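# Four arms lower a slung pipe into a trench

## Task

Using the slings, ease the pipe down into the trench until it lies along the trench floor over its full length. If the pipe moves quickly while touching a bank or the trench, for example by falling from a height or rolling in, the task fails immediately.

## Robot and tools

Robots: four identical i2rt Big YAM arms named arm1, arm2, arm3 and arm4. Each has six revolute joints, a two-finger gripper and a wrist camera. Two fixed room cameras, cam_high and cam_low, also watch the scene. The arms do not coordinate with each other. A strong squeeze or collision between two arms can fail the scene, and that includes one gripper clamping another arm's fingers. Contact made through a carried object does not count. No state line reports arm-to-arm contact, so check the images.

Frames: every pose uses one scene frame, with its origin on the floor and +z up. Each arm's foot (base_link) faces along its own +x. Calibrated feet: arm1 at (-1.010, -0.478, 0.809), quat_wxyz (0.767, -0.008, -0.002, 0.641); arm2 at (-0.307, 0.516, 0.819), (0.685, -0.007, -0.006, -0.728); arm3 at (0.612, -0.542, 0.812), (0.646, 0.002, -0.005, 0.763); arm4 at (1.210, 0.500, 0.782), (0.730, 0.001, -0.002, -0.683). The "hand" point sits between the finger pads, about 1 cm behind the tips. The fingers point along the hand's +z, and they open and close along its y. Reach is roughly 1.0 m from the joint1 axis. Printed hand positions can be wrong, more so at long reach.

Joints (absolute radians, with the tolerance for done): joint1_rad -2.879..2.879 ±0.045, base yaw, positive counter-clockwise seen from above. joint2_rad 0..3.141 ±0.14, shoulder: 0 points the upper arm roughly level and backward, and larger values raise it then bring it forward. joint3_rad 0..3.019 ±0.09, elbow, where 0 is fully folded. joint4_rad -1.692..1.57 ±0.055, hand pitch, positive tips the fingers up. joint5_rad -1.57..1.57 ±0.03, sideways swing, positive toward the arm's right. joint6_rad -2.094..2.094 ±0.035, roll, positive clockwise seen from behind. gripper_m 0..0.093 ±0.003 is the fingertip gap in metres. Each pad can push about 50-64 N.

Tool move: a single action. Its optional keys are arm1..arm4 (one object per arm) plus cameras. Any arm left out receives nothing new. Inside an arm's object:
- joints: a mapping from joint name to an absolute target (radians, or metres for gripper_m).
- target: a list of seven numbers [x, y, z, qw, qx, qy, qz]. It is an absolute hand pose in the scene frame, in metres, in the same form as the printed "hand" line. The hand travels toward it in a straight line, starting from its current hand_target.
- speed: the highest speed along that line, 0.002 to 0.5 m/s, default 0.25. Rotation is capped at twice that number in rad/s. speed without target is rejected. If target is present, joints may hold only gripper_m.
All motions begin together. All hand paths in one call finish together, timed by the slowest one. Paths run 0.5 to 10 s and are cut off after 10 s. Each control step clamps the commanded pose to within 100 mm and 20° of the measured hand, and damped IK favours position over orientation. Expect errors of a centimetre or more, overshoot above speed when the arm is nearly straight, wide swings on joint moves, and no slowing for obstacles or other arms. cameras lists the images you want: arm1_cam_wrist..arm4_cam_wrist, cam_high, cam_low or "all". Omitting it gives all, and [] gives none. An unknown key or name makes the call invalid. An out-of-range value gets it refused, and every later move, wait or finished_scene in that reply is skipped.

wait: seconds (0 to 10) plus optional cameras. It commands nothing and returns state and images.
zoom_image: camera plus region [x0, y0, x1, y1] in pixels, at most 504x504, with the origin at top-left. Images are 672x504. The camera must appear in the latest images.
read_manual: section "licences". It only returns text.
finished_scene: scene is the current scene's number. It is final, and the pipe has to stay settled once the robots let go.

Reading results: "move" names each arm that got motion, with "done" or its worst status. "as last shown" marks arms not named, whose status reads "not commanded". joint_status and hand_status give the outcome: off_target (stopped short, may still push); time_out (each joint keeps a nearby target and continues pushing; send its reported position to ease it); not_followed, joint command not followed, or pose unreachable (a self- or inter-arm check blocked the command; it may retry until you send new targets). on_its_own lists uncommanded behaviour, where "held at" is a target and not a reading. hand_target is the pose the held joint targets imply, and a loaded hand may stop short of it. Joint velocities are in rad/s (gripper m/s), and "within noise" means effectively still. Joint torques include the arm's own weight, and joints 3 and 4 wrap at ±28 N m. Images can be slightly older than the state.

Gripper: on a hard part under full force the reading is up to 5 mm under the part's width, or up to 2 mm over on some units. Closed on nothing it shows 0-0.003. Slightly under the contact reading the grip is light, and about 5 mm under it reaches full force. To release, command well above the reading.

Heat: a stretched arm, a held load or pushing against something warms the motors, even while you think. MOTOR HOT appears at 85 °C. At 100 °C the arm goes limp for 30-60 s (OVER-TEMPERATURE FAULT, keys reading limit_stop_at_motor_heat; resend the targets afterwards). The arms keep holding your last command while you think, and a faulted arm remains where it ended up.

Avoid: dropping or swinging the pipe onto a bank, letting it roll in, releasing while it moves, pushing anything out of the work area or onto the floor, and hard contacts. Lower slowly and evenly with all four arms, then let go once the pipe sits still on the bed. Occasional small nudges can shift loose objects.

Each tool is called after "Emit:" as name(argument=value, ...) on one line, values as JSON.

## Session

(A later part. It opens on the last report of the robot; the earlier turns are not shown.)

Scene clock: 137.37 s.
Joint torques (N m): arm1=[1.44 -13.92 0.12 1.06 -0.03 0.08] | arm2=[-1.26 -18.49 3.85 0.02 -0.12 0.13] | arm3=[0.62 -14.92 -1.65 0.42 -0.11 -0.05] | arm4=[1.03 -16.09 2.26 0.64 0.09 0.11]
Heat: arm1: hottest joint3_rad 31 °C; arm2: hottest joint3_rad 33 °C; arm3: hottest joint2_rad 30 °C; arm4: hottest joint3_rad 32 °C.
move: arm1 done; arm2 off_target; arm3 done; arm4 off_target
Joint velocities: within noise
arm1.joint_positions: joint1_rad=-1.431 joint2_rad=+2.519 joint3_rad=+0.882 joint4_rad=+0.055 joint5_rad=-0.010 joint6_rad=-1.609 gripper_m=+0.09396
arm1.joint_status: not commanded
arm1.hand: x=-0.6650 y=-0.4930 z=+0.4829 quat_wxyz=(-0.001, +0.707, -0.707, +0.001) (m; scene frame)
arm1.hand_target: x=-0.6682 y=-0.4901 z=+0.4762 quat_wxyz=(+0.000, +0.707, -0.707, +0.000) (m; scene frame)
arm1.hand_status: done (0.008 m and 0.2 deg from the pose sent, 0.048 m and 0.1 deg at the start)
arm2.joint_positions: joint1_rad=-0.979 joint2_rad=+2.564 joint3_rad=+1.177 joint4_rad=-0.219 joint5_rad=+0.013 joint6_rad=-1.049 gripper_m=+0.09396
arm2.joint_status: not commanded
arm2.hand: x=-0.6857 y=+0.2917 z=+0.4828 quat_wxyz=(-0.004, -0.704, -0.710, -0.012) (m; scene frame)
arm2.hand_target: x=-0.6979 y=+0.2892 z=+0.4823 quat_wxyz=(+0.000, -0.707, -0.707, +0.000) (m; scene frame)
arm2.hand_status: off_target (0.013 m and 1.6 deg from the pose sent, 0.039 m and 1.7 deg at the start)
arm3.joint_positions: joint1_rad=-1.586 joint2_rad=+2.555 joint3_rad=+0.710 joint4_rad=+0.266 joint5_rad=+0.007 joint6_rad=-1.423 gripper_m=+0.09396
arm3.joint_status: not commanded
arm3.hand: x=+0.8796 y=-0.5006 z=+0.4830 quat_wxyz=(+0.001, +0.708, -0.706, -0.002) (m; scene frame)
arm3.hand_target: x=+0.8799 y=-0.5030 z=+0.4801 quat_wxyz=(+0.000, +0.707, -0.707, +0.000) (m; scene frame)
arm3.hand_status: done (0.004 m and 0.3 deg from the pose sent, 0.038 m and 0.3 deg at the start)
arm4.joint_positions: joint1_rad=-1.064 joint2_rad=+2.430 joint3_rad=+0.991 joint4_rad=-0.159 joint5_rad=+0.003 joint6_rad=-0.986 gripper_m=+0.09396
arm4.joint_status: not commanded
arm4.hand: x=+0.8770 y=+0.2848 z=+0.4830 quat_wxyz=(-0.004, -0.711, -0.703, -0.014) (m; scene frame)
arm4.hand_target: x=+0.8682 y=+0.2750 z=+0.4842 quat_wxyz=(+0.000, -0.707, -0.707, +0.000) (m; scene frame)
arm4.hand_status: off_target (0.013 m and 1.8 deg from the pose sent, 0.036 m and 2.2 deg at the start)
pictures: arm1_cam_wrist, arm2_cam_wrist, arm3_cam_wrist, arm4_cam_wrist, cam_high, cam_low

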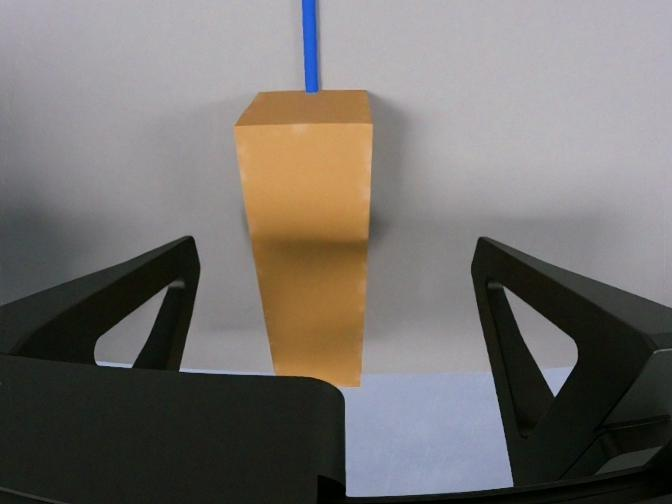

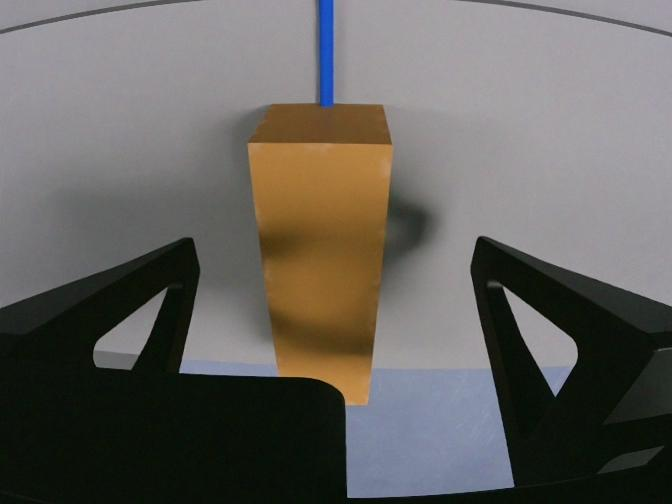

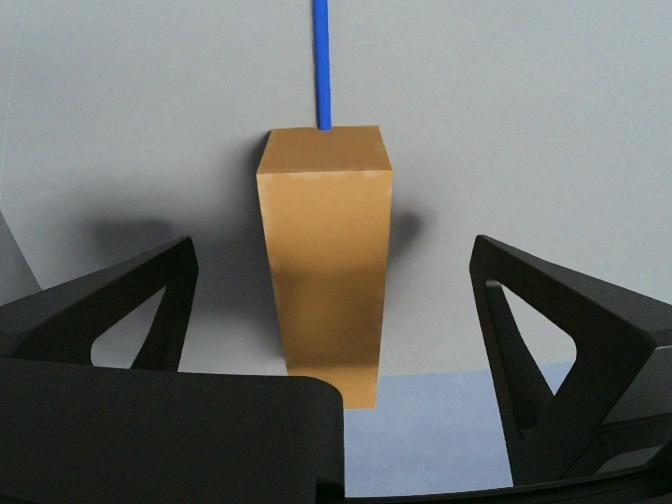

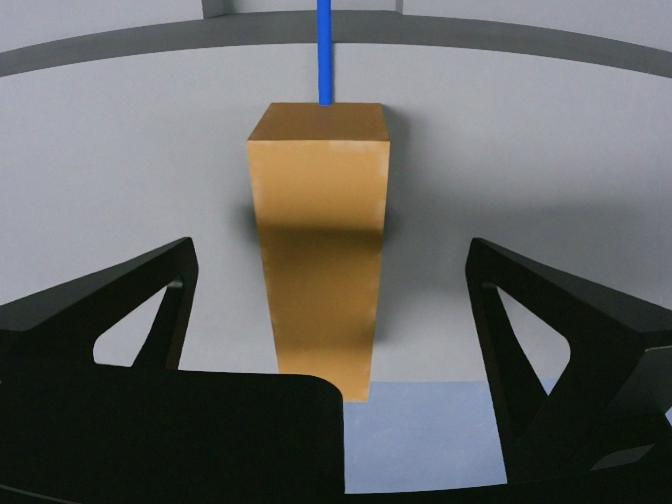

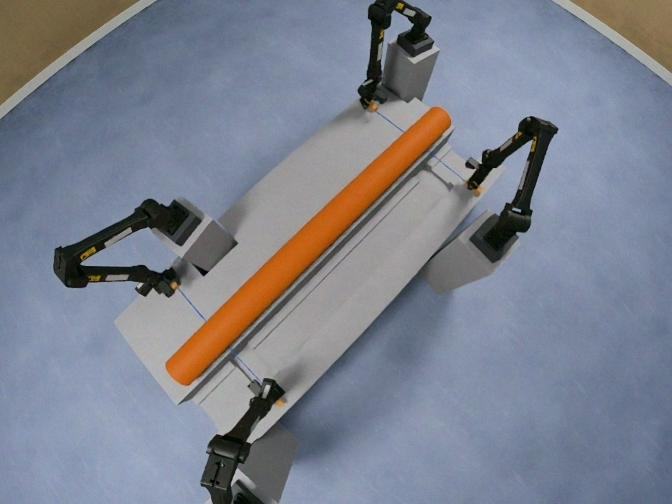

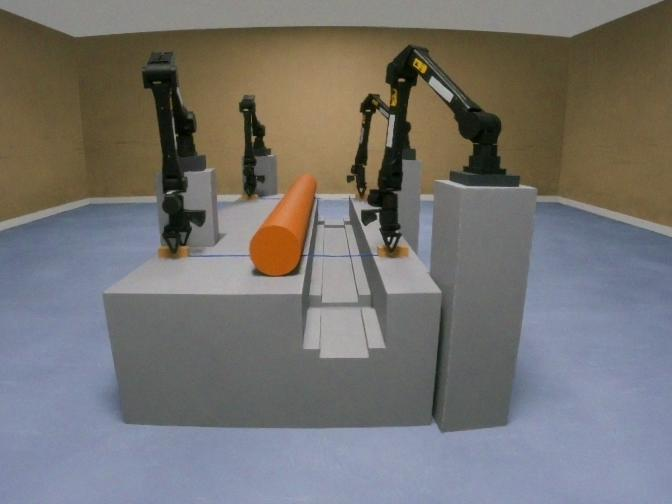

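Emit:
move(arm1={"joints": {"gripper_m": 0.02}}, arm2={"joints": {"gripper_m": 0.02}}, arm3={"joints": {"gripper_m": 0.02}}, arm4={"joints": {"gripper_m": 0.02}})

Emit:
zoom_image(camera="cam_low", region=[130, 180, 430, 300])

Scene clock: 145.07 s.
Joint torques (N m): arm1=[0.73 -14.39 0.13 0.83 -0.08 0.07] | arm2=[-1.26 -18.49 3.77 -0.02 -0.1 0.13] | arm3=[0.62 -14.97 -1.61 0.35 -0.11 -0.04] | arm4=[1.03 -16.21 2.25 0.61 0.09 0.11]
Heat: arm1: hottest joint2_rad 31 °C; arm2: hottest joint3_rad 33 °C; arm3: hottest joint2_rad 30 °C; arm4: hottest joint3_rad 31 °C.
move: arm1 off_target; arm2 off_target; arm3 off_target; arm4 off_target
Joint velocities: within noise
arm1.joint_positions: joint1_rad=-1.431 joint2_rad=+2.519 joint3_rad=+0.882 joint4_rad=+0.056 joint5_rad=-0.010 joint6_rad=-1.608 gripper_m=+0.03279
arm1.joint_status: gripper_m off_target (ended at +0.03282, target +0.02000)
arm1.hand: x=-0.6648 y=-0.4930 z=+0.4829 quat_wxyz=(-0.002, +0.707, -0.707, +0.001) (m; scene frame)
arm1.hand_target: x=-0.6681 y=-0.4901 z=+0.4762 quat_wxyz=(+0.000, +0.707, -0.707, +0.000) (m; scene frame)
arm1.hand_status: not commanded
arm2.joint_positions: joint1_rad=-0.979 joint2_rad=+2.564 joint3_rad=+1.177 joint4_rad=-0.219 joint5_rad=+0.013 joint6_rad=-1.049 gripper_m=+0.03391
arm2.joint_status: gripper_m off_target (ended at +0.03395, target +0.02000)
arm2.hand: x=-0.6862 y=+0.2913 z=+0.4828 quat_wxyz=(-0.004, -0.704, -0.710, -0.012) (m; scene frame)
arm2.hand_target: x=-0.6980 y=+0.2891 z=+0.4823 quat_wxyz=(+0.000, -0.707, -0.707, +0.000) (m; scene frame)
arm2.hand_status: not commanded
arm3.joint_positions: joint1_rad=-1.586 joint2_rad=+2.555 joint3_rad=+0.710 joint4_rad=+0.268 joint5_rad=+0.007 joint6_rad=-1.423 gripper_m=+0.03394
arm3.joint_status: gripper_m off_target (ended at +0.03397, target +0.02000)
arm3.hand: x=+0.8800 y=-0.5005 z=+0.4830 quat_wxyz=(+0.000, +0.708, -0.706, -0.002) (m; scene frame)
arm3.hand_target: x=+0.8799 y=-0.5030 z=+0.4801 quat_wxyz=(+0.000, +0.707, -0.707, +0.000) (m; scene frame)
arm3.hand_status: not commanded
arm4.joint_positions: joint1_rad=-1.063 joint2_rad=+2.430 joint3_rad=+0.992 joint4_rad=-0.158 joint5_rad=+0.002 joint6_rad=-0.986 gripper_m=+0.03421
arm4.joint_status: gripper_m off_target (ended at +0.03424, target +0.02000)
arm4.hand: x=+0.8769 y=+0.2843 z=+0.4830 quat_wxyz=(-0.004, -0.711, -0.703, -0.013) (m; scene frame)
arm4.hand_target: x=+0.8683 y=+0.2750 z=+0.4842 quat_wxyz=(+0.000, -0.707, -0.707, +0.000) (m; scene frame)
arm4.hand_status: not commanded
pictures: arm1_cam_wrist, arm2_cam_wrist, arm3_cam_wrist, arm4_cam_wrist, cam_high, cam_low

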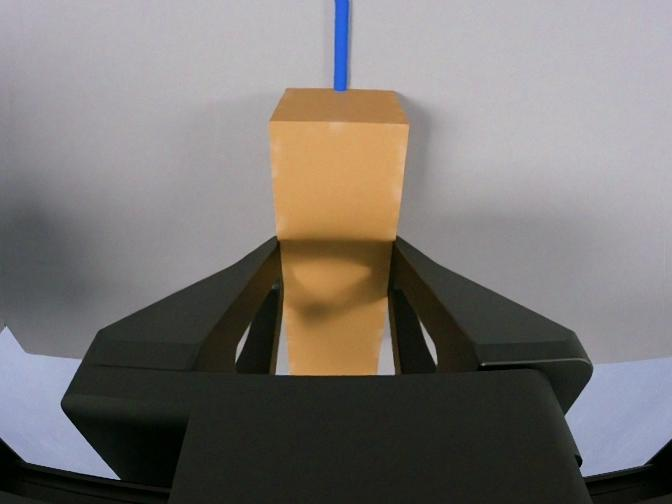

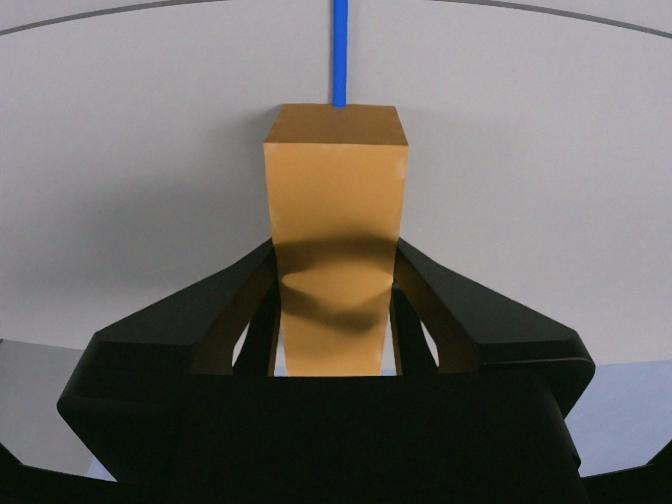

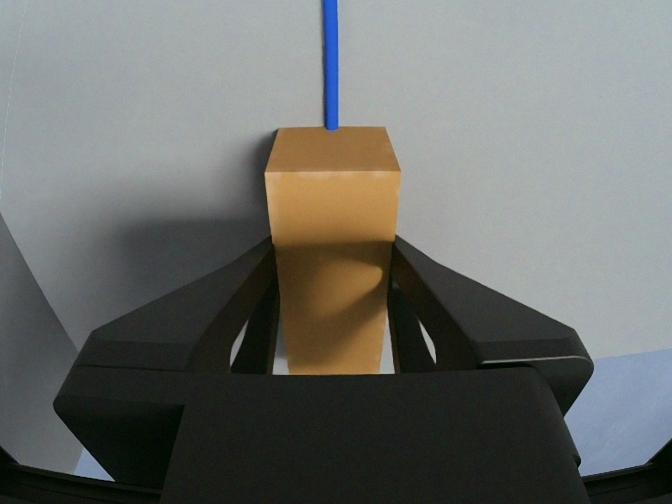

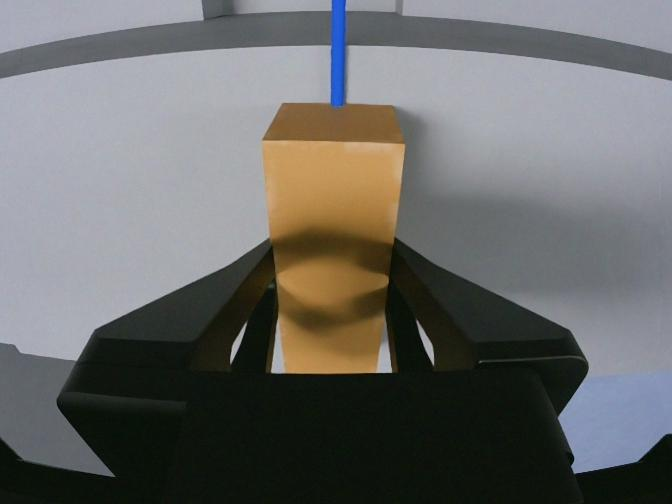

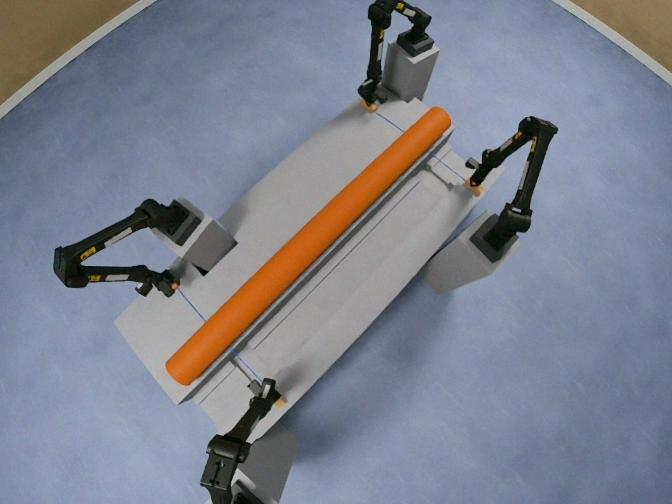

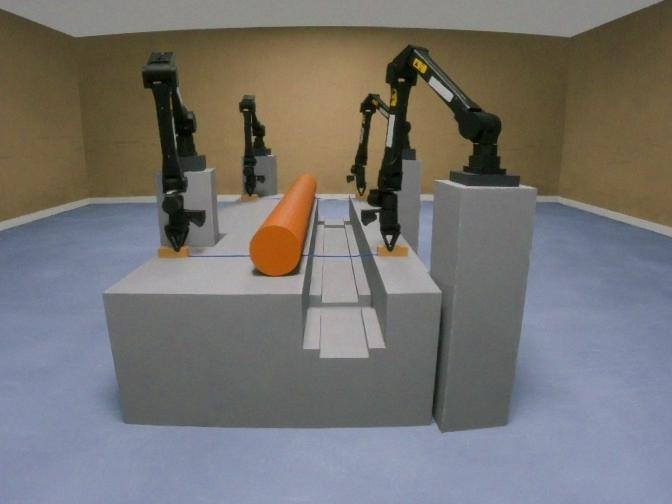

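Scaled by 1.680.

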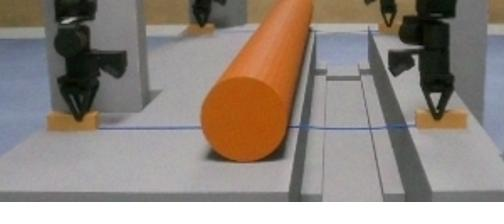

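Emit:
move(arm1={"target": [-0.664, -0.272, 0.75, 0, 0.7071, -0.7071, 0], "speed": 0.12}, arm2={"target": [-0.690, 0.048, 0.75, 0, -0.7071, -0.7071, 0], "speed": 0.12}, arm3={"target": [0.876, -0.272, 0.75, 0, 0.7071, -0.7071, 0], "speed": 0.12}, arm4={"target": [0.871, 0.048, 0.75, 0, -0.7071, -0.7071, 0], "speed": 0.12})

Emit:
zoom_image(camera="cam_low", region=[130, 130, 430, 300])

Scene clock: 196.87 s.
Joint torques (N m): arm1=[0.09 -15.21 7.34 0.28 -0.08 0.05] | arm2=[0.32 -23.59 11.93 -0.95 -0.15 0.22] | arm3=[1.55 -16.26 6.26 -0.38 -0.24 0.12] | arm4=[0.38 -21.54 9.55 -0.34 0.06 0.31]
Heat: arm1: hottest joint2_rad 32 °C; arm2: hottest joint2_rad 32 °C; arm3: hottest joint2_rad 32 °C; arm4: hottest joint2_rad 30 °C.
move: arm1 off_target; arm2 off_target; arm3 off_target; arm4 off_target
Joint velocities: within noise
arm1.joint_positions: joint1_rad=-0.863 joint2_rad=+1.801 joint3_rad=+0.848 joint4_rad=-0.656 joint5_rad=-0.015 joint6_rad=-1.046 gripper_m=+0.03280
arm1.joint_status: not commanded
arm1.hand: x=-0.6772 y=-0.2821 z=+0.7383 quat_wxyz=(+0.015, +0.709, -0.705, -0.004) (m; scene frame)
arm1.hand_target: x=-0.6644 y=-0.2721 z=+0.7501 quat_wxyz=(+0.000, +0.707, -0.707, +0.000) (m; scene frame)
arm1.hand_status: off_target (0.020 m and 1.8 deg from the pose sent, 0.347 m and 0.2 deg at the start)
arm2.joint_positions: joint1_rad=-0.632 joint2_rad=+2.217 joint3_rad=+1.517 joint4_rad=-0.933 joint5_rad=+0.010 joint6_rad=-0.691 gripper_m=+0.03392
arm2.joint_status: not commanded
arm2.hand: x=-0.6801 y=+0.0692 z=+0.7280 quat_wxyz=(+0.002, -0.708, -0.706, -0.024) (m; scene frame)
arm2.hand_target: x=-0.6892 y=+0.0487 z=+0.7504 quat_wxyz=(+0.000, -0.707, -0.707, +0.000) (m; scene frame)
arm2.hand_status: off_target (0.032 m and 2.8 deg from the pose sent, 0.361 m and 1.5 deg at the start)
arm3.joint_positions: joint1_rad=-0.941 joint2_rad=+1.764 joint3_rad=+0.778 joint4_rad=-0.622 joint5_rad=+0.006 joint6_rad=-0.779 gripper_m=+0.03396
arm3.joint_status: not commanded
arm3.hand: x=+0.8673 y=-0.2836 z=+0.7402 quat_wxyz=(+0.014, +0.708, -0.706, +0.001) (m; scene frame)
arm3.hand_target: x=+0.8758 y=-0.2721 z=+0.7501 quat_wxyz=(+0.000, +0.707, -0.707, +0.000) (m; scene frame)
arm3.hand_status: off_target (0.017 m and 1.6 deg from the pose sent, 0.351 m and 0.2 deg at the start)
arm4.joint_positions: joint1_rad=-0.713 joint2_rad=+2.066 joint3_rad=+1.368 joint4_rad=-0.933 joint5_rad=+0.004 joint6_rad=-0.655 gripper_m=+0.03422
arm4.joint_status: not commanded
arm4.hand: x=+0.8840 y=+0.0703 z=+0.7219 quat_wxyz=(+0.004, -0.704, -0.710, -0.031) (m; scene frame)
arm4.hand_target: x=+0.8718 y=+0.0490 z=+0.7504 quat_wxyz=(+0.000, -0.707, -0.707, +0.000) (m; scene frame)
arm4.hand_status: off_target (0.038 m and 3.6 deg from the pose sent, 0.357 m and 1.7 deg at the start)
pictures: arm1_cam_wrist, arm2_cam_wrist, arm3_cam_wrist, arm4_cam_wrist, cam_high, cam_low

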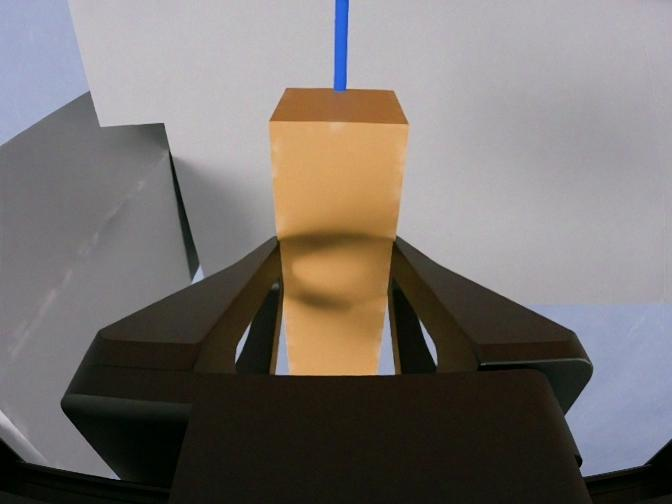

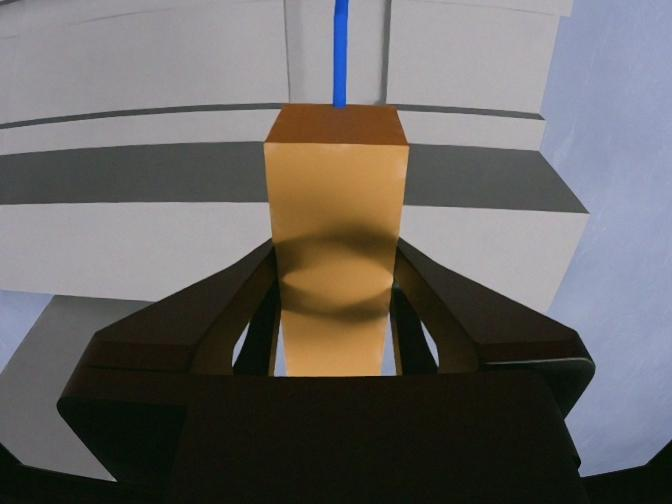

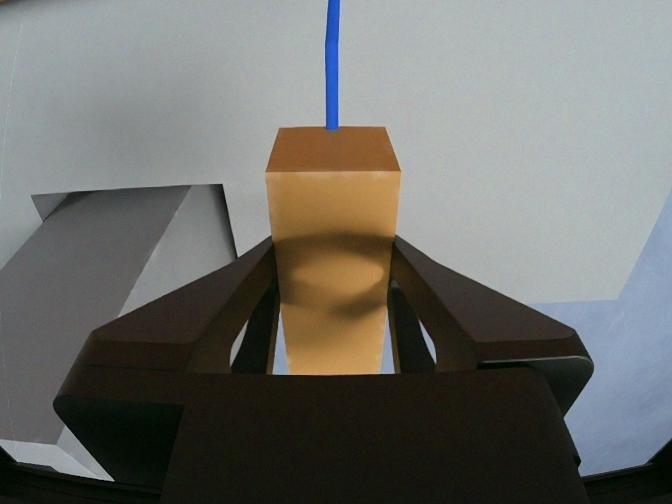

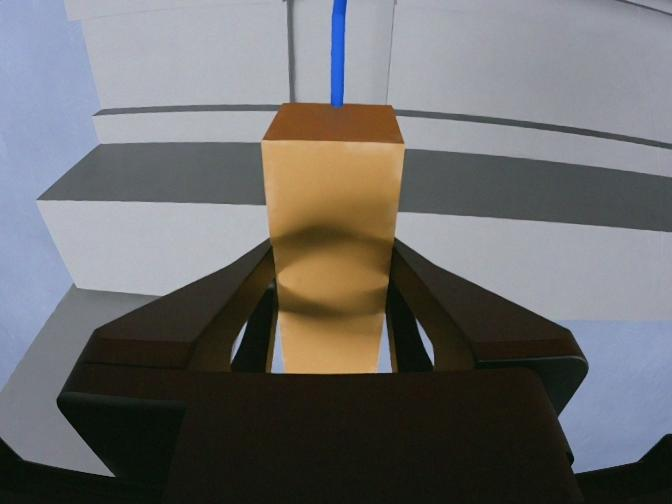

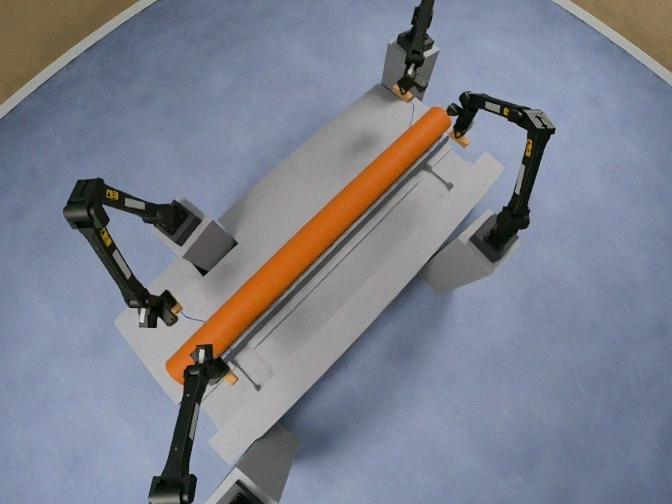

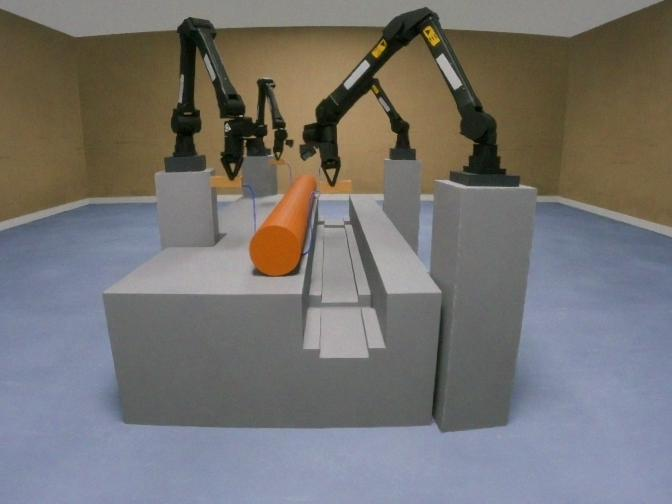

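Scaled by 1.680.

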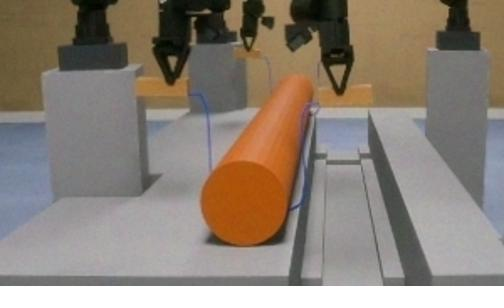

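Emit:
move(arm1={"target": [-0.664, -0.268, 0.83, 0, 0.7071, -0.7071, 0], "speed": 0.08}, arm2={"target": [-0.692, 0.036, 0.835, 0, -0.7071, -0.7071, 0], "speed": 0.08}, arm3={"target": [0.882, -0.268, 0.83, 0, 0.7071, -0.7071, 0], "speed": 0.08}, arm4={"target": [0.869, 0.036, 0.84, 0, -0.7071, -0.7071, 0], "speed": 0.08}, cameras=["cam_low", "cam_high"])

Emit:
zoom_image(camera="cam_low", region=[130, 130, 430, 300])

Scene clock: 203.53 s.
Joint torques (N m): arm1=[-0.62 -19.02 10.44 -0.95 -0.05 0.02] | arm2=[0.26 -26.99 15.38 -1.39 -0.28 0.15] | arm3=[1.32 -21.66 9.25 -1.46 -0.23 0] | arm4=[0.73 -25.76 13.05 -0.99 -0.07 0.17]
Heat: arm1: hottest joint2_rad 32 °C; arm2: hottest joint2_rad 34 °C; arm3: hottest joint2_rad 32 °C; arm4: hottest joint3_rad 31 °C.
move: arm1 off_target; arm2 off_target; arm3 off_target; arm4 off_target
Joint velocities: within noise
arm1.joint_positions: joint1_rad=-0.850 joint2_rad=+1.692 joint3_rad=+0.875 joint4_rad=-0.853 joint5_rad=-0.015 joint6_rad=-1.031 gripper_m=+0.03280
arm1.joint_status: not commanded
arm1.hand: x=-0.6926 y=-0.2845 z=+0.7866 quat_wxyz=(+0.045, +0.707, -0.706, -0.011) (m; scene frame)
arm1.hand_target: x=-0.6659 y=-0.2691 z=+0.8288 quat_wxyz=(+0.000, +0.707, -0.707, +0.000) (m; scene frame)
arm1.hand_status: off_target (0.055 m and 5.3 deg from the pose sent, 0.094 m and 1.8 deg at the start)
arm2.joint_positions: joint1_rad=-0.623 joint2_rad=+2.157 joint3_rad=+1.568 joint4_rad=-1.107 joint5_rad=+0.012 joint6_rad=-0.674 gripper_m=+0.03393
arm2.joint_status: not commanded
arm2.hand: x=-0.6722 y=+0.0716 z=+0.7798 quat_wxyz=(+0.007, -0.709, -0.703, -0.055) (m; scene frame)
arm2.hand_target: x=-0.6892 y=+0.0391 z=+0.8358 quat_wxyz=(+0.000, -0.707, -0.707, +0.000) (m; scene frame)
arm2.hand_status: off_target (0.069 m and 6.4 deg from the pose sent, 0.113 m and 2.8 deg at the start)
arm3.joint_positions: joint1_rad=-0.941 joint2_rad=+1.662 joint3_rad=+0.822 joint4_rad=-0.839 joint5_rad=+0.006 joint6_rad=-0.773 gripper_m=+0.03396
arm3.joint_status: not commanded
arm3.hand: x=+0.8598 y=-0.2915 z=+0.7878 quat_wxyz=(+0.049, +0.706, -0.707, +0.001) (m; scene frame)
arm3.hand_target: x=+0.8806 y=-0.2694 z=+0.8286 quat_wxyz=(+0.000, +0.707, -0.707, +0.000) (m; scene frame)
arm3.hand_status: off_target (0.053 m and 5.7 deg from the pose sent, 0.092 m and 1.6 deg at the start)
arm4.joint_positions: joint1_rad=-0.703 joint2_rad=+2.013 joint3_rad=+1.430 joint4_rad=-1.124 joint5_rad=+0.007 joint6_rad=-0.635 gripper_m=+0.03422
arm4.joint_status: not commanded
arm4.hand: x=+0.8926 y=+0.0740 z=+0.7718 quat_wxyz=(+0.011, -0.706, -0.705, -0.067) (m; scene frame)
arm4.hand_target: x=+0.8724 y=+0.0405 z=+0.8404 quat_wxyz=(+0.000, -0.707, -0.707, +0.000) (m; scene frame)
arm4.hand_status: off_target (0.082 m and 7.8 deg from the pose sent, 0.124 m and 3.6 deg at the start)
pictures: cam_high, cam_low

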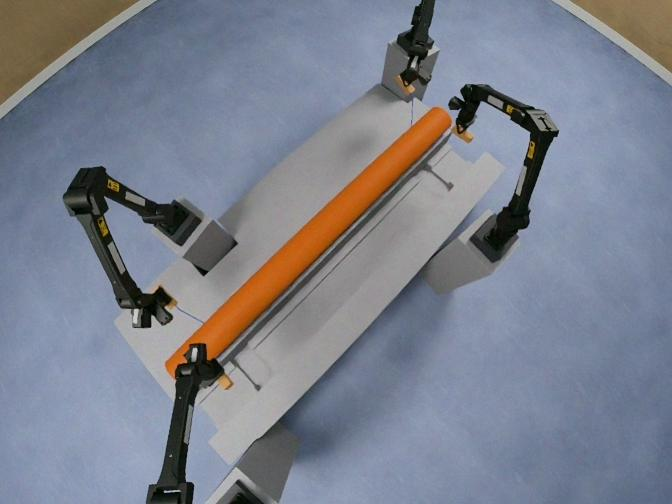

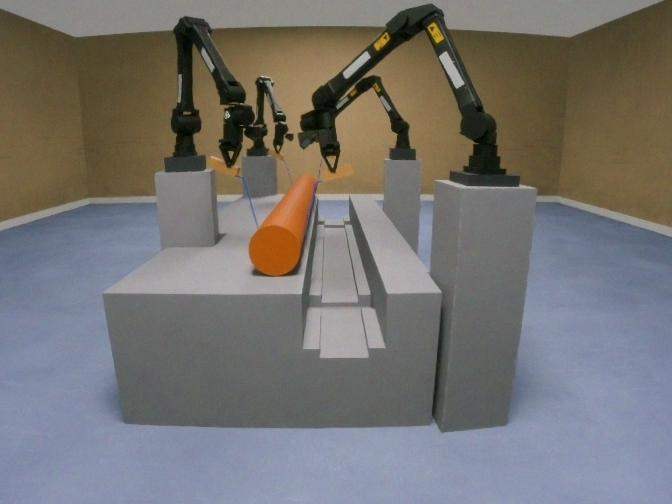

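Scaled by 1.680.

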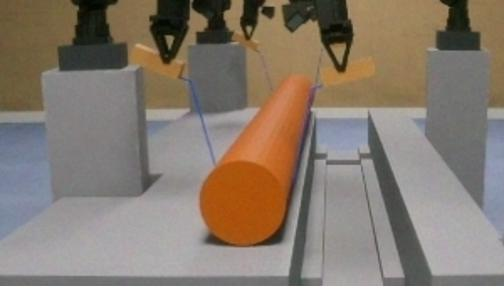

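Emit:
move(arm1={"target": [-0.655, -0.265, 0.87, 0, 0.7071, -0.7071, 0], "speed": 0.08}, arm2={"target": [-0.695, 0.028, 0.885, 0, -0.7071, -0.7071, 0], "speed": 0.08}, arm3={"target": [0.888, -0.265, 0.87, 0, 0.7071, -0.7071, 0], "speed": 0.08}, arm4={"target": [0.865, 0.028, 0.89, 0, -0.7071, -0.7071, 0], "speed": 0.08}, cameras=["cam_low", "cam_high"])

Emit:
zoom_image(camera="cam_low", region=[130, 130, 430, 300])

Scene clock: 210.33 s.
Joint torques (N m): arm1=[-1.2 -20.25 11.9 -1.32 0.07 -0.08] | arm2=[-0.26 -30.8 17.16 -2.62 -0.24 0.08] | arm3=[0.85 -23.12 10.76 -1.98 -0.21 -0.06] | arm4=[0.32 -28.92 13.31 -1.88 -0.06 0.13]
Heat: arm1: hottest joint2_rad 33 °C; arm2: hottest joint2_rad 36 °C; arm3: hottest joint2_rad 32 °C; arm4: hottest joint3_rad 32 °C.
move: arm1 off_target; arm2 off_target; arm3 off_target; arm4 off_target
Joint velocities: within noise
arm1.joint_positions: joint1_rad=-0.850 joint2_rad=+1.660 joint3_rad=+0.928 joint4_rad=-0.957 joint5_rad=-0.017 joint6_rad=-1.030 gripper_m=+0.03281
arm1.joint_status: not commanded
arm1.hand: x=-0.6874 y=-0.2805 z=+0.8140 quat_wxyz=(+0.053, +0.706, -0.706, -0.014) (m; scene frame)
arm1.hand_target: x=-0.6579 y=-0.2666 z=+0.8680 quat_wxyz=(+0.000, +0.707, -0.707, +0.001) (m; scene frame)
arm1.hand_status: off_target (0.067 m and 6.3 deg from the pose sent, 0.093 m and 5.3 deg at the start)
arm2.joint_positions: joint1_rad=-0.611 joint2_rad=+2.158 joint3_rad=+1.595 joint4_rad=-1.163 joint5_rad=+0.012 joint6_rad=-0.663 gripper_m=+0.03393
arm2.joint_status: not commanded
arm2.hand: x=-0.6661 y=+0.0688 z=+0.7893 quat_wxyz=(+0.010, -0.708, -0.702, -0.070) (m; scene frame)
arm2.hand_target: x=-0.6882 y=+0.0369 z=+0.8768 quat_wxyz=(+0.000, -0.707, -0.707, +0.001) (m; scene frame)
arm2.hand_status: off_target (0.108 m and 8.1 deg from the pose sent, 0.116 m and 6.4 deg at the start; pose on its path clipped on 22 of 36 steps)
arm3.joint_positions: joint1_rad=-0.941 joint2_rad=+1.624 joint3_rad=+0.868 joint4_rad=-0.943 joint5_rad=+0.006 joint6_rad=-0.773 gripper_m=+0.03396
arm3.joint_status: not commanded
arm3.hand: x=+0.8622 y=-0.2893 z=+0.8142 quat_wxyz=(+0.060, +0.705, -0.707, +0.001) (m; scene frame)
arm3.hand_target: x=+0.8858 y=-0.2673 z=+0.8674 quat_wxyz=(+0.000, +0.707, -0.707, +0.000) (m; scene frame)
arm3.hand_status: off_target (0.066 m and 6.9 deg from the pose sent, 0.091 m and 5.7 deg at the start)
arm4.joint_positions: joint1_rad=-0.695 joint2_rad=+2.013 joint3_rad=+1.446 joint4_rad=-1.152 joint5_rad=+0.008 joint6_rad=-0.627 gripper_m=+0.03422
arm4.joint_status: not commanded
arm4.hand: x=+0.8959 y=+0.0714 z=+0.7773 quat_wxyz=(+0.013, -0.706, -0.705, -0.073) (m; scene frame)
arm4.hand_target: x=+0.8753 y=+0.0426 z=+0.8654 quat_wxyz=(+0.000, -0.707, -0.707, +0.001) (m; scene frame)
arm4.hand_status: off_target (0.125 m and 8.5 deg from the pose sent, 0.130 m and 7.8 deg at the start; pose on its path clipped on 28 of 36 steps)
pictures: cam_high, cam_low

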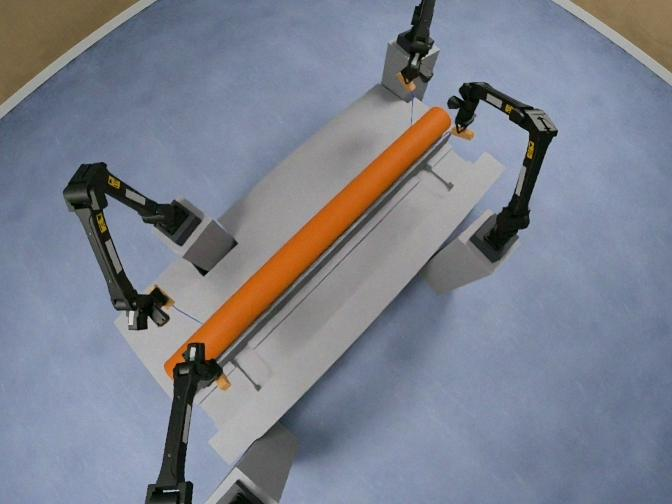

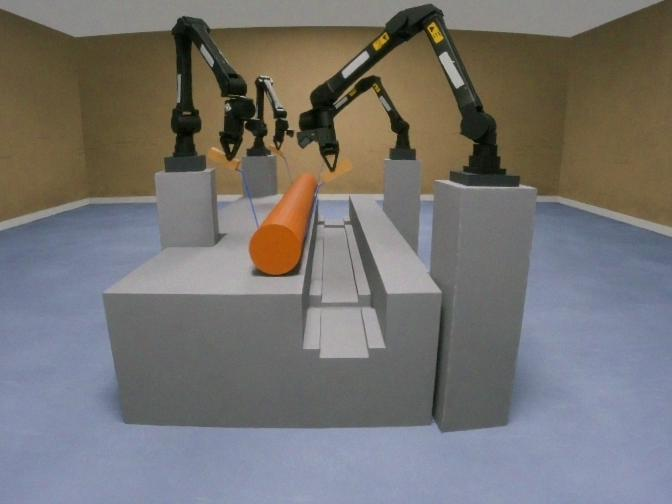

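Scaled by 1.680.

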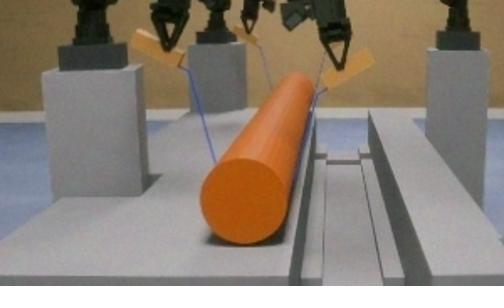

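Emit:
move(cameras=["cam_low", "cam_high", "arm2_cam_wrist", "arm1_cam_wrist"])

Emit:
zoom_image(camera="cam_low", region=[200, 200, 350, 300])

Scene clock: 232.43 s.
Joint torques (N m): arm1=[-1.03 -21.01 11.92 -1.46 0.07 -0.07] | arm2=[-0.26 -30.92 17.2 -2.62 -0.25 0.06] | arm3=[0.91 -22.95 10.73 -1.99 -0.2 -0.05] | arm4=[0.38 -28.92 13.3 -1.89 -0.05 0.11]
Heat: arm1: hottest joint2_rad 35 °C; arm2: hottest joint3_rad 40 °C; arm3: hottest joint2_rad 33 °C; arm4: hottest joint3_rad 36 °C.
Joint velocities: within noise
arm1.joint_positions: joint1_rad=-0.850 joint2_rad=+1.660 joint3_rad=+0.928 joint4_rad=-0.957 joint5_rad=-0.017 joint6_rad=-1.030 gripper_m=+0.03282
arm1.joint_status: not commanded
arm1.hand: x=-0.6874 y=-0.2805 z=+0.8140 quat_wxyz=(+0.053, +0.706, -0.706, -0.014) (m; scene frame)
arm1.hand_target: x=-0.6579 y=-0.2666 z=+0.8680 quat_wxyz=(+0.000, +0.707, -0.707, +0.001) (m; scene frame)
arm1.hand_status: off_target (0.067 m and 6.3 deg from the pose sent, 0.093 m and 5.3 deg at the start)
arm2.joint_positions: joint1_rad=-0.611 joint2_rad=+2.158 joint3_rad=+1.595 joint4_rad=-1.163 joint5_rad=+0.012 joint6_rad=-0.662 gripper_m=+0.03393
arm2.joint_status: not commanded
arm2.hand: x=-0.6661 y=+0.0688 z=+0.7893 quat_wxyz=(+0.010, -0.709, -0.702, -0.070) (m; scene frame)
arm2.hand_target: x=-0.6882 y=+0.0369 z=+0.8768 quat_wxyz=(+0.000, -0.707, -0.707, +0.001) (m; scene frame)
arm2.hand_status: off_target (0.108 m and 8.1 deg from the pose sent, 0.116 m and 6.4 deg at the start; pose on its path clipped on 22 of 36 steps)
arm3.joint_positions: joint1_rad=-0.941 joint2_rad=+1.624 joint3_rad=+0.868 joint4_rad=-0.944 joint5_rad=+0.006 joint6_rad=-0.773 gripper_m=+0.03396
arm3.joint_status: not commanded
arm3.hand: x=+0.8620 y=-0.2895 z=+0.8143 quat_wxyz=(+0.060, +0.705, -0.707, +0.001) (m; scene frame)
arm3.hand_target: x=+0.8858 y=-0.2673 z=+0.8674 quat_wxyz=(+0.000, +0.707, -0.707, +0.000) (m; scene frame)
arm3.hand_status: off_target (0.066 m and 6.9 deg from the pose sent, 0.091 m and 5.7 deg at the start)
arm4.joint_positions: joint1_rad=-0.695 joint2_rad=+2.013 joint3_rad=+1.446 joint4_rad=-1.152 joint5_rad=+0.008 joint6_rad=-0.626 gripper_m=+0.03422
arm4.joint_status: not commanded
arm4.hand: x=+0.8960 y=+0.0713 z=+0.7773 quat_wxyz=(+0.013, -0.706, -0.704, -0.073) (m; scene frame)
arm4.hand_target: x=+0.8754 y=+0.0425 z=+0.8654 quat_wxyz=(+0.000, -0.707, -0.707, +0.001) (m; scene frame)
arm4.hand_status: off_target (0.125 m and 8.5 deg from the pose sent, 0.130 m and 7.8 deg at the start; pose on its path clipped on 28 of 36 steps)
pictures: arm1_cam_wrist, arm2_cam_wrist, cam_high, cam_low

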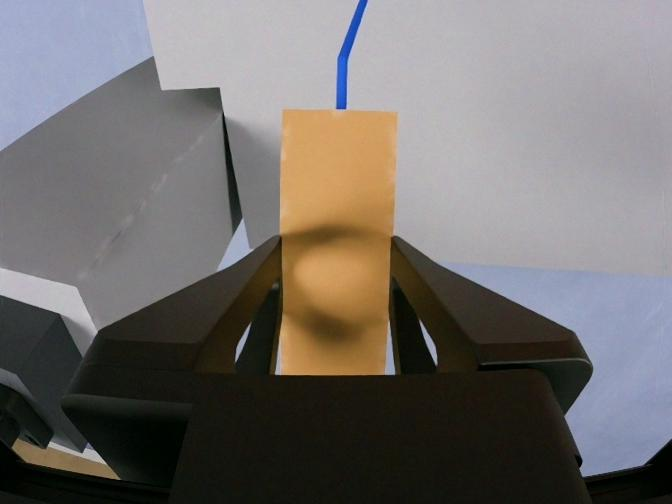

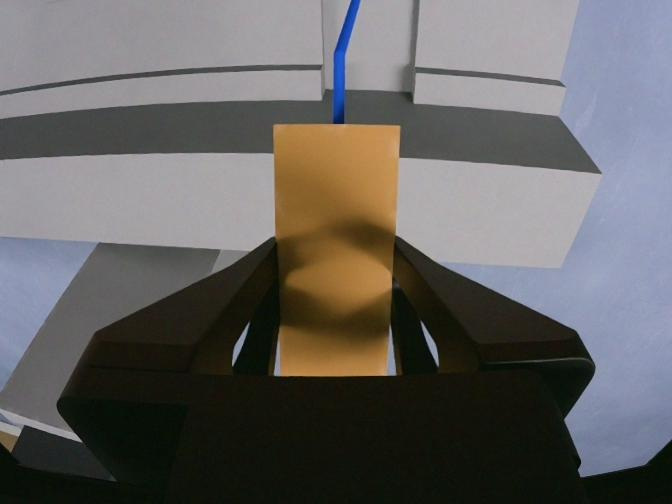

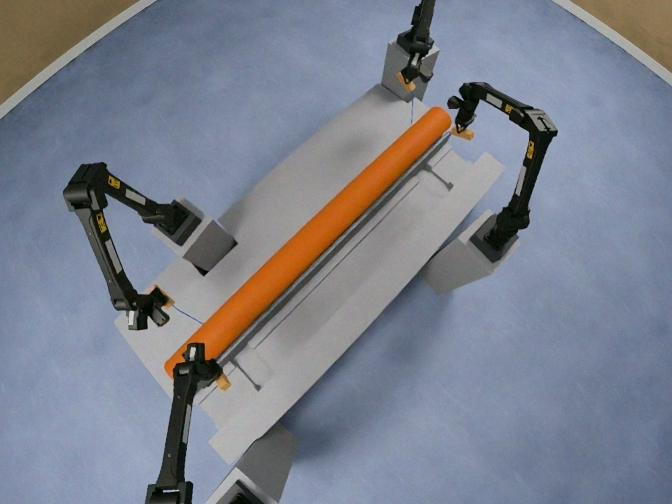

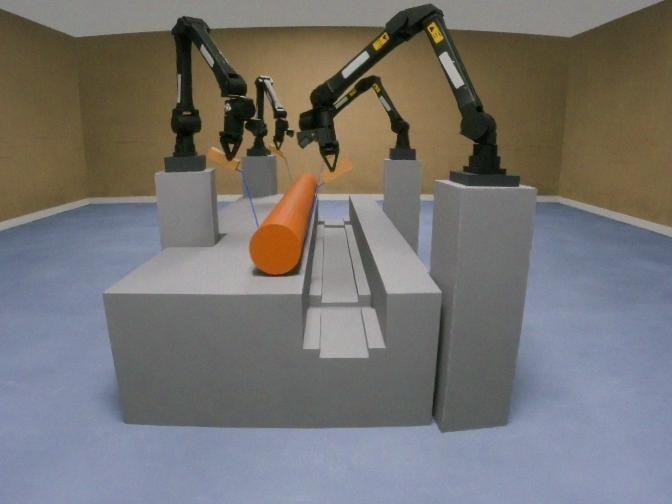

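Scaled by 3.360.

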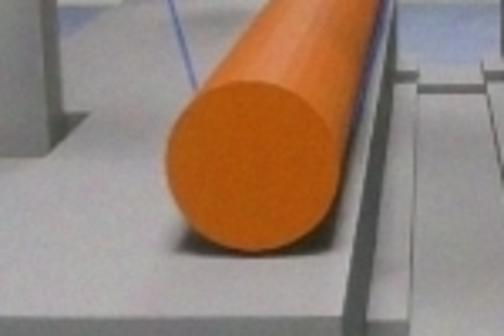

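Emit:
move(arm1={"joints": {"joint2_rad": 1.520, "joint4_rad": -1.05}}, arm2={"joints": {"joint2_rad": 2.01, "joint4_rad": -1.244}}, arm3={"joints": {"joint2_rad": 1.467, "joint4_rad": -1.036}}, arm4={"joints": {"joint2_rad": 1.870, "joint4_rad": -1.238}}, cameras=["cam_low", "cam_high"])

Emit:
zoom_image(camera="cam_low", region=[200, 200, 350, 300])

Scene clock: 252.27 s.
Joint torques (N m): arm1=[-0.85 -18.43 12.55 -1.25 0.11 -0.05] | arm2=[-0.21 -33.61 17.25 -2.73 -0.26 0.04] | arm3=[1.03 -20.84 11.12 -1.78 -0.21 -0.05] | arm4=[0.44 -30.92 13.34 -2.29 -0.06 0.11]
Heat: arm1: hottest joint2_rad 36 °C; arm2: hottest joint3_rad 44 °C; arm3: hottest joint2_rad 34 °C; arm4: hottest joint3_rad 39 °C.
move: arm1 done; arm2 done; arm3 done; arm4 time_out
Joint velocities: within noise
arm1.joint_positions: joint1_rad=-0.850 joint2_rad=+1.586 joint3_rad=+0.928 joint4_rad=-1.007 joint5_rad=-0.018 joint6_rad=-1.030 gripper_m=+0.03282
arm1.joint_status: all done
arm1.hand: x=-0.6911 y=-0.2822 z=+0.8414 quat_wxyz=(+0.042, +0.707, -0.706, -0.012) (m; scene frame)
arm1.hand_target: x=-0.6645 y=-0.2702 z=+0.8898 quat_wxyz=(-0.006, +0.707, -0.707, +0.002) (m; scene frame)
arm1.hand_status: not commanded
arm2.joint_positions: joint1_rad=-0.611 joint2_rad=+2.139 joint3_rad=+1.595 joint4_rad=-1.192 joint5_rad=+0.012 joint6_rad=-0.660 gripper_m=+0.03393
arm2.joint_status: all done
arm2.hand: x=-0.6637 y=+0.0720 z=+0.8008 quat_wxyz=(+0.010, -0.709, -0.701, -0.074) (m; scene frame)
arm2.hand_target: x=-0.6857 y=+0.0406 z=+0.9072 quat_wxyz=(-0.001, -0.707, -0.707, +0.011) (m; scene frame)
arm2.hand_status: not commanded
arm3.joint_positions: joint1_rad=-0.941 joint2_rad=+1.547 joint3_rad=+0.868 joint4_rad=-0.997 joint5_rad=+0.006 joint6_rad=-0.773 gripper_m=+0.03397
arm3.joint_status: all done
arm3.hand: x=+0.8592 y=-0.2925 z=+0.8415 quat_wxyz=(+0.048, +0.706, -0.707, +0.001) (m; scene frame)
arm3.hand_target: x=+0.8800 y=-0.2733 z=+0.8904 quat_wxyz=(-0.007, +0.707, -0.707, +0.000) (m; scene frame)
arm3.hand_status: not commanded
arm4.joint_positions: joint1_rad=-0.695 joint2_rad=+2.004 joint3_rad=+1.446 joint4_rad=-1.179 joint5_rad=+0.008 joint6_rad=-0.625 gripper_m=+0.03422
arm4.joint_status: joint4_rad time_out (moved -0.027 of -0.086); the others done
arm4.on_its_own: joint4_rad reads -1.179 and still pushes toward -1.238 since a time_out
arm4.hand: x=+0.8992 y=+0.0757 z=+0.7825 quat_wxyz=(+0.014, -0.706, -0.704, -0.082) (m; scene frame)
arm4.hand_target: x=+0.8798 y=+0.0487 z=+0.8828 quat_wxyz=(+0.000, -0.707, -0.707, -0.001) (m; scene frame)
arm4.hand_status: not commanded
pictures: cam_high, cam_low

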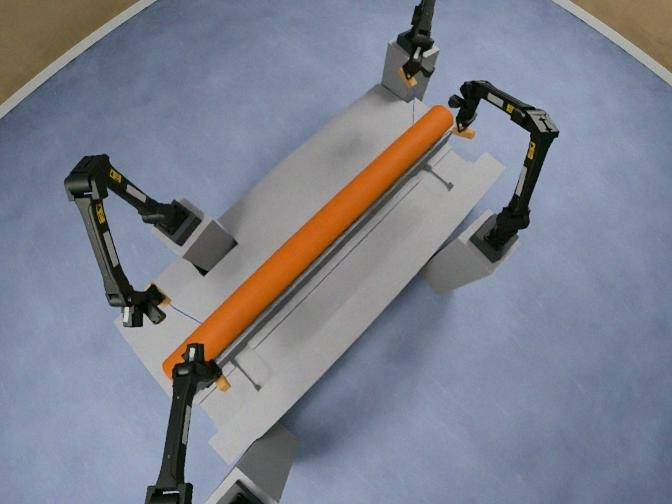

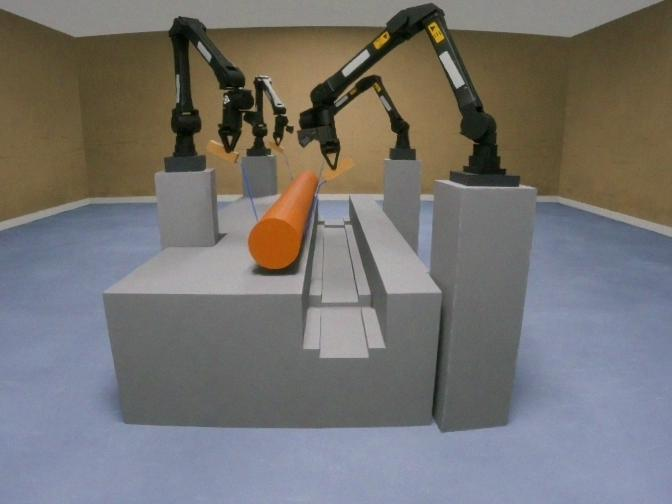

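Scaled by 3.360.

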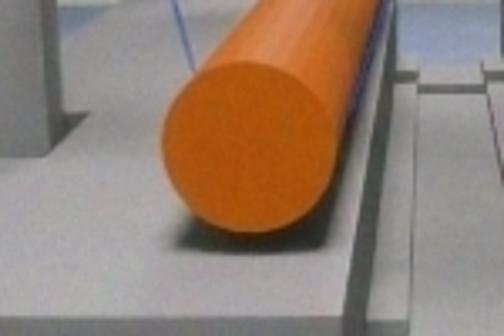

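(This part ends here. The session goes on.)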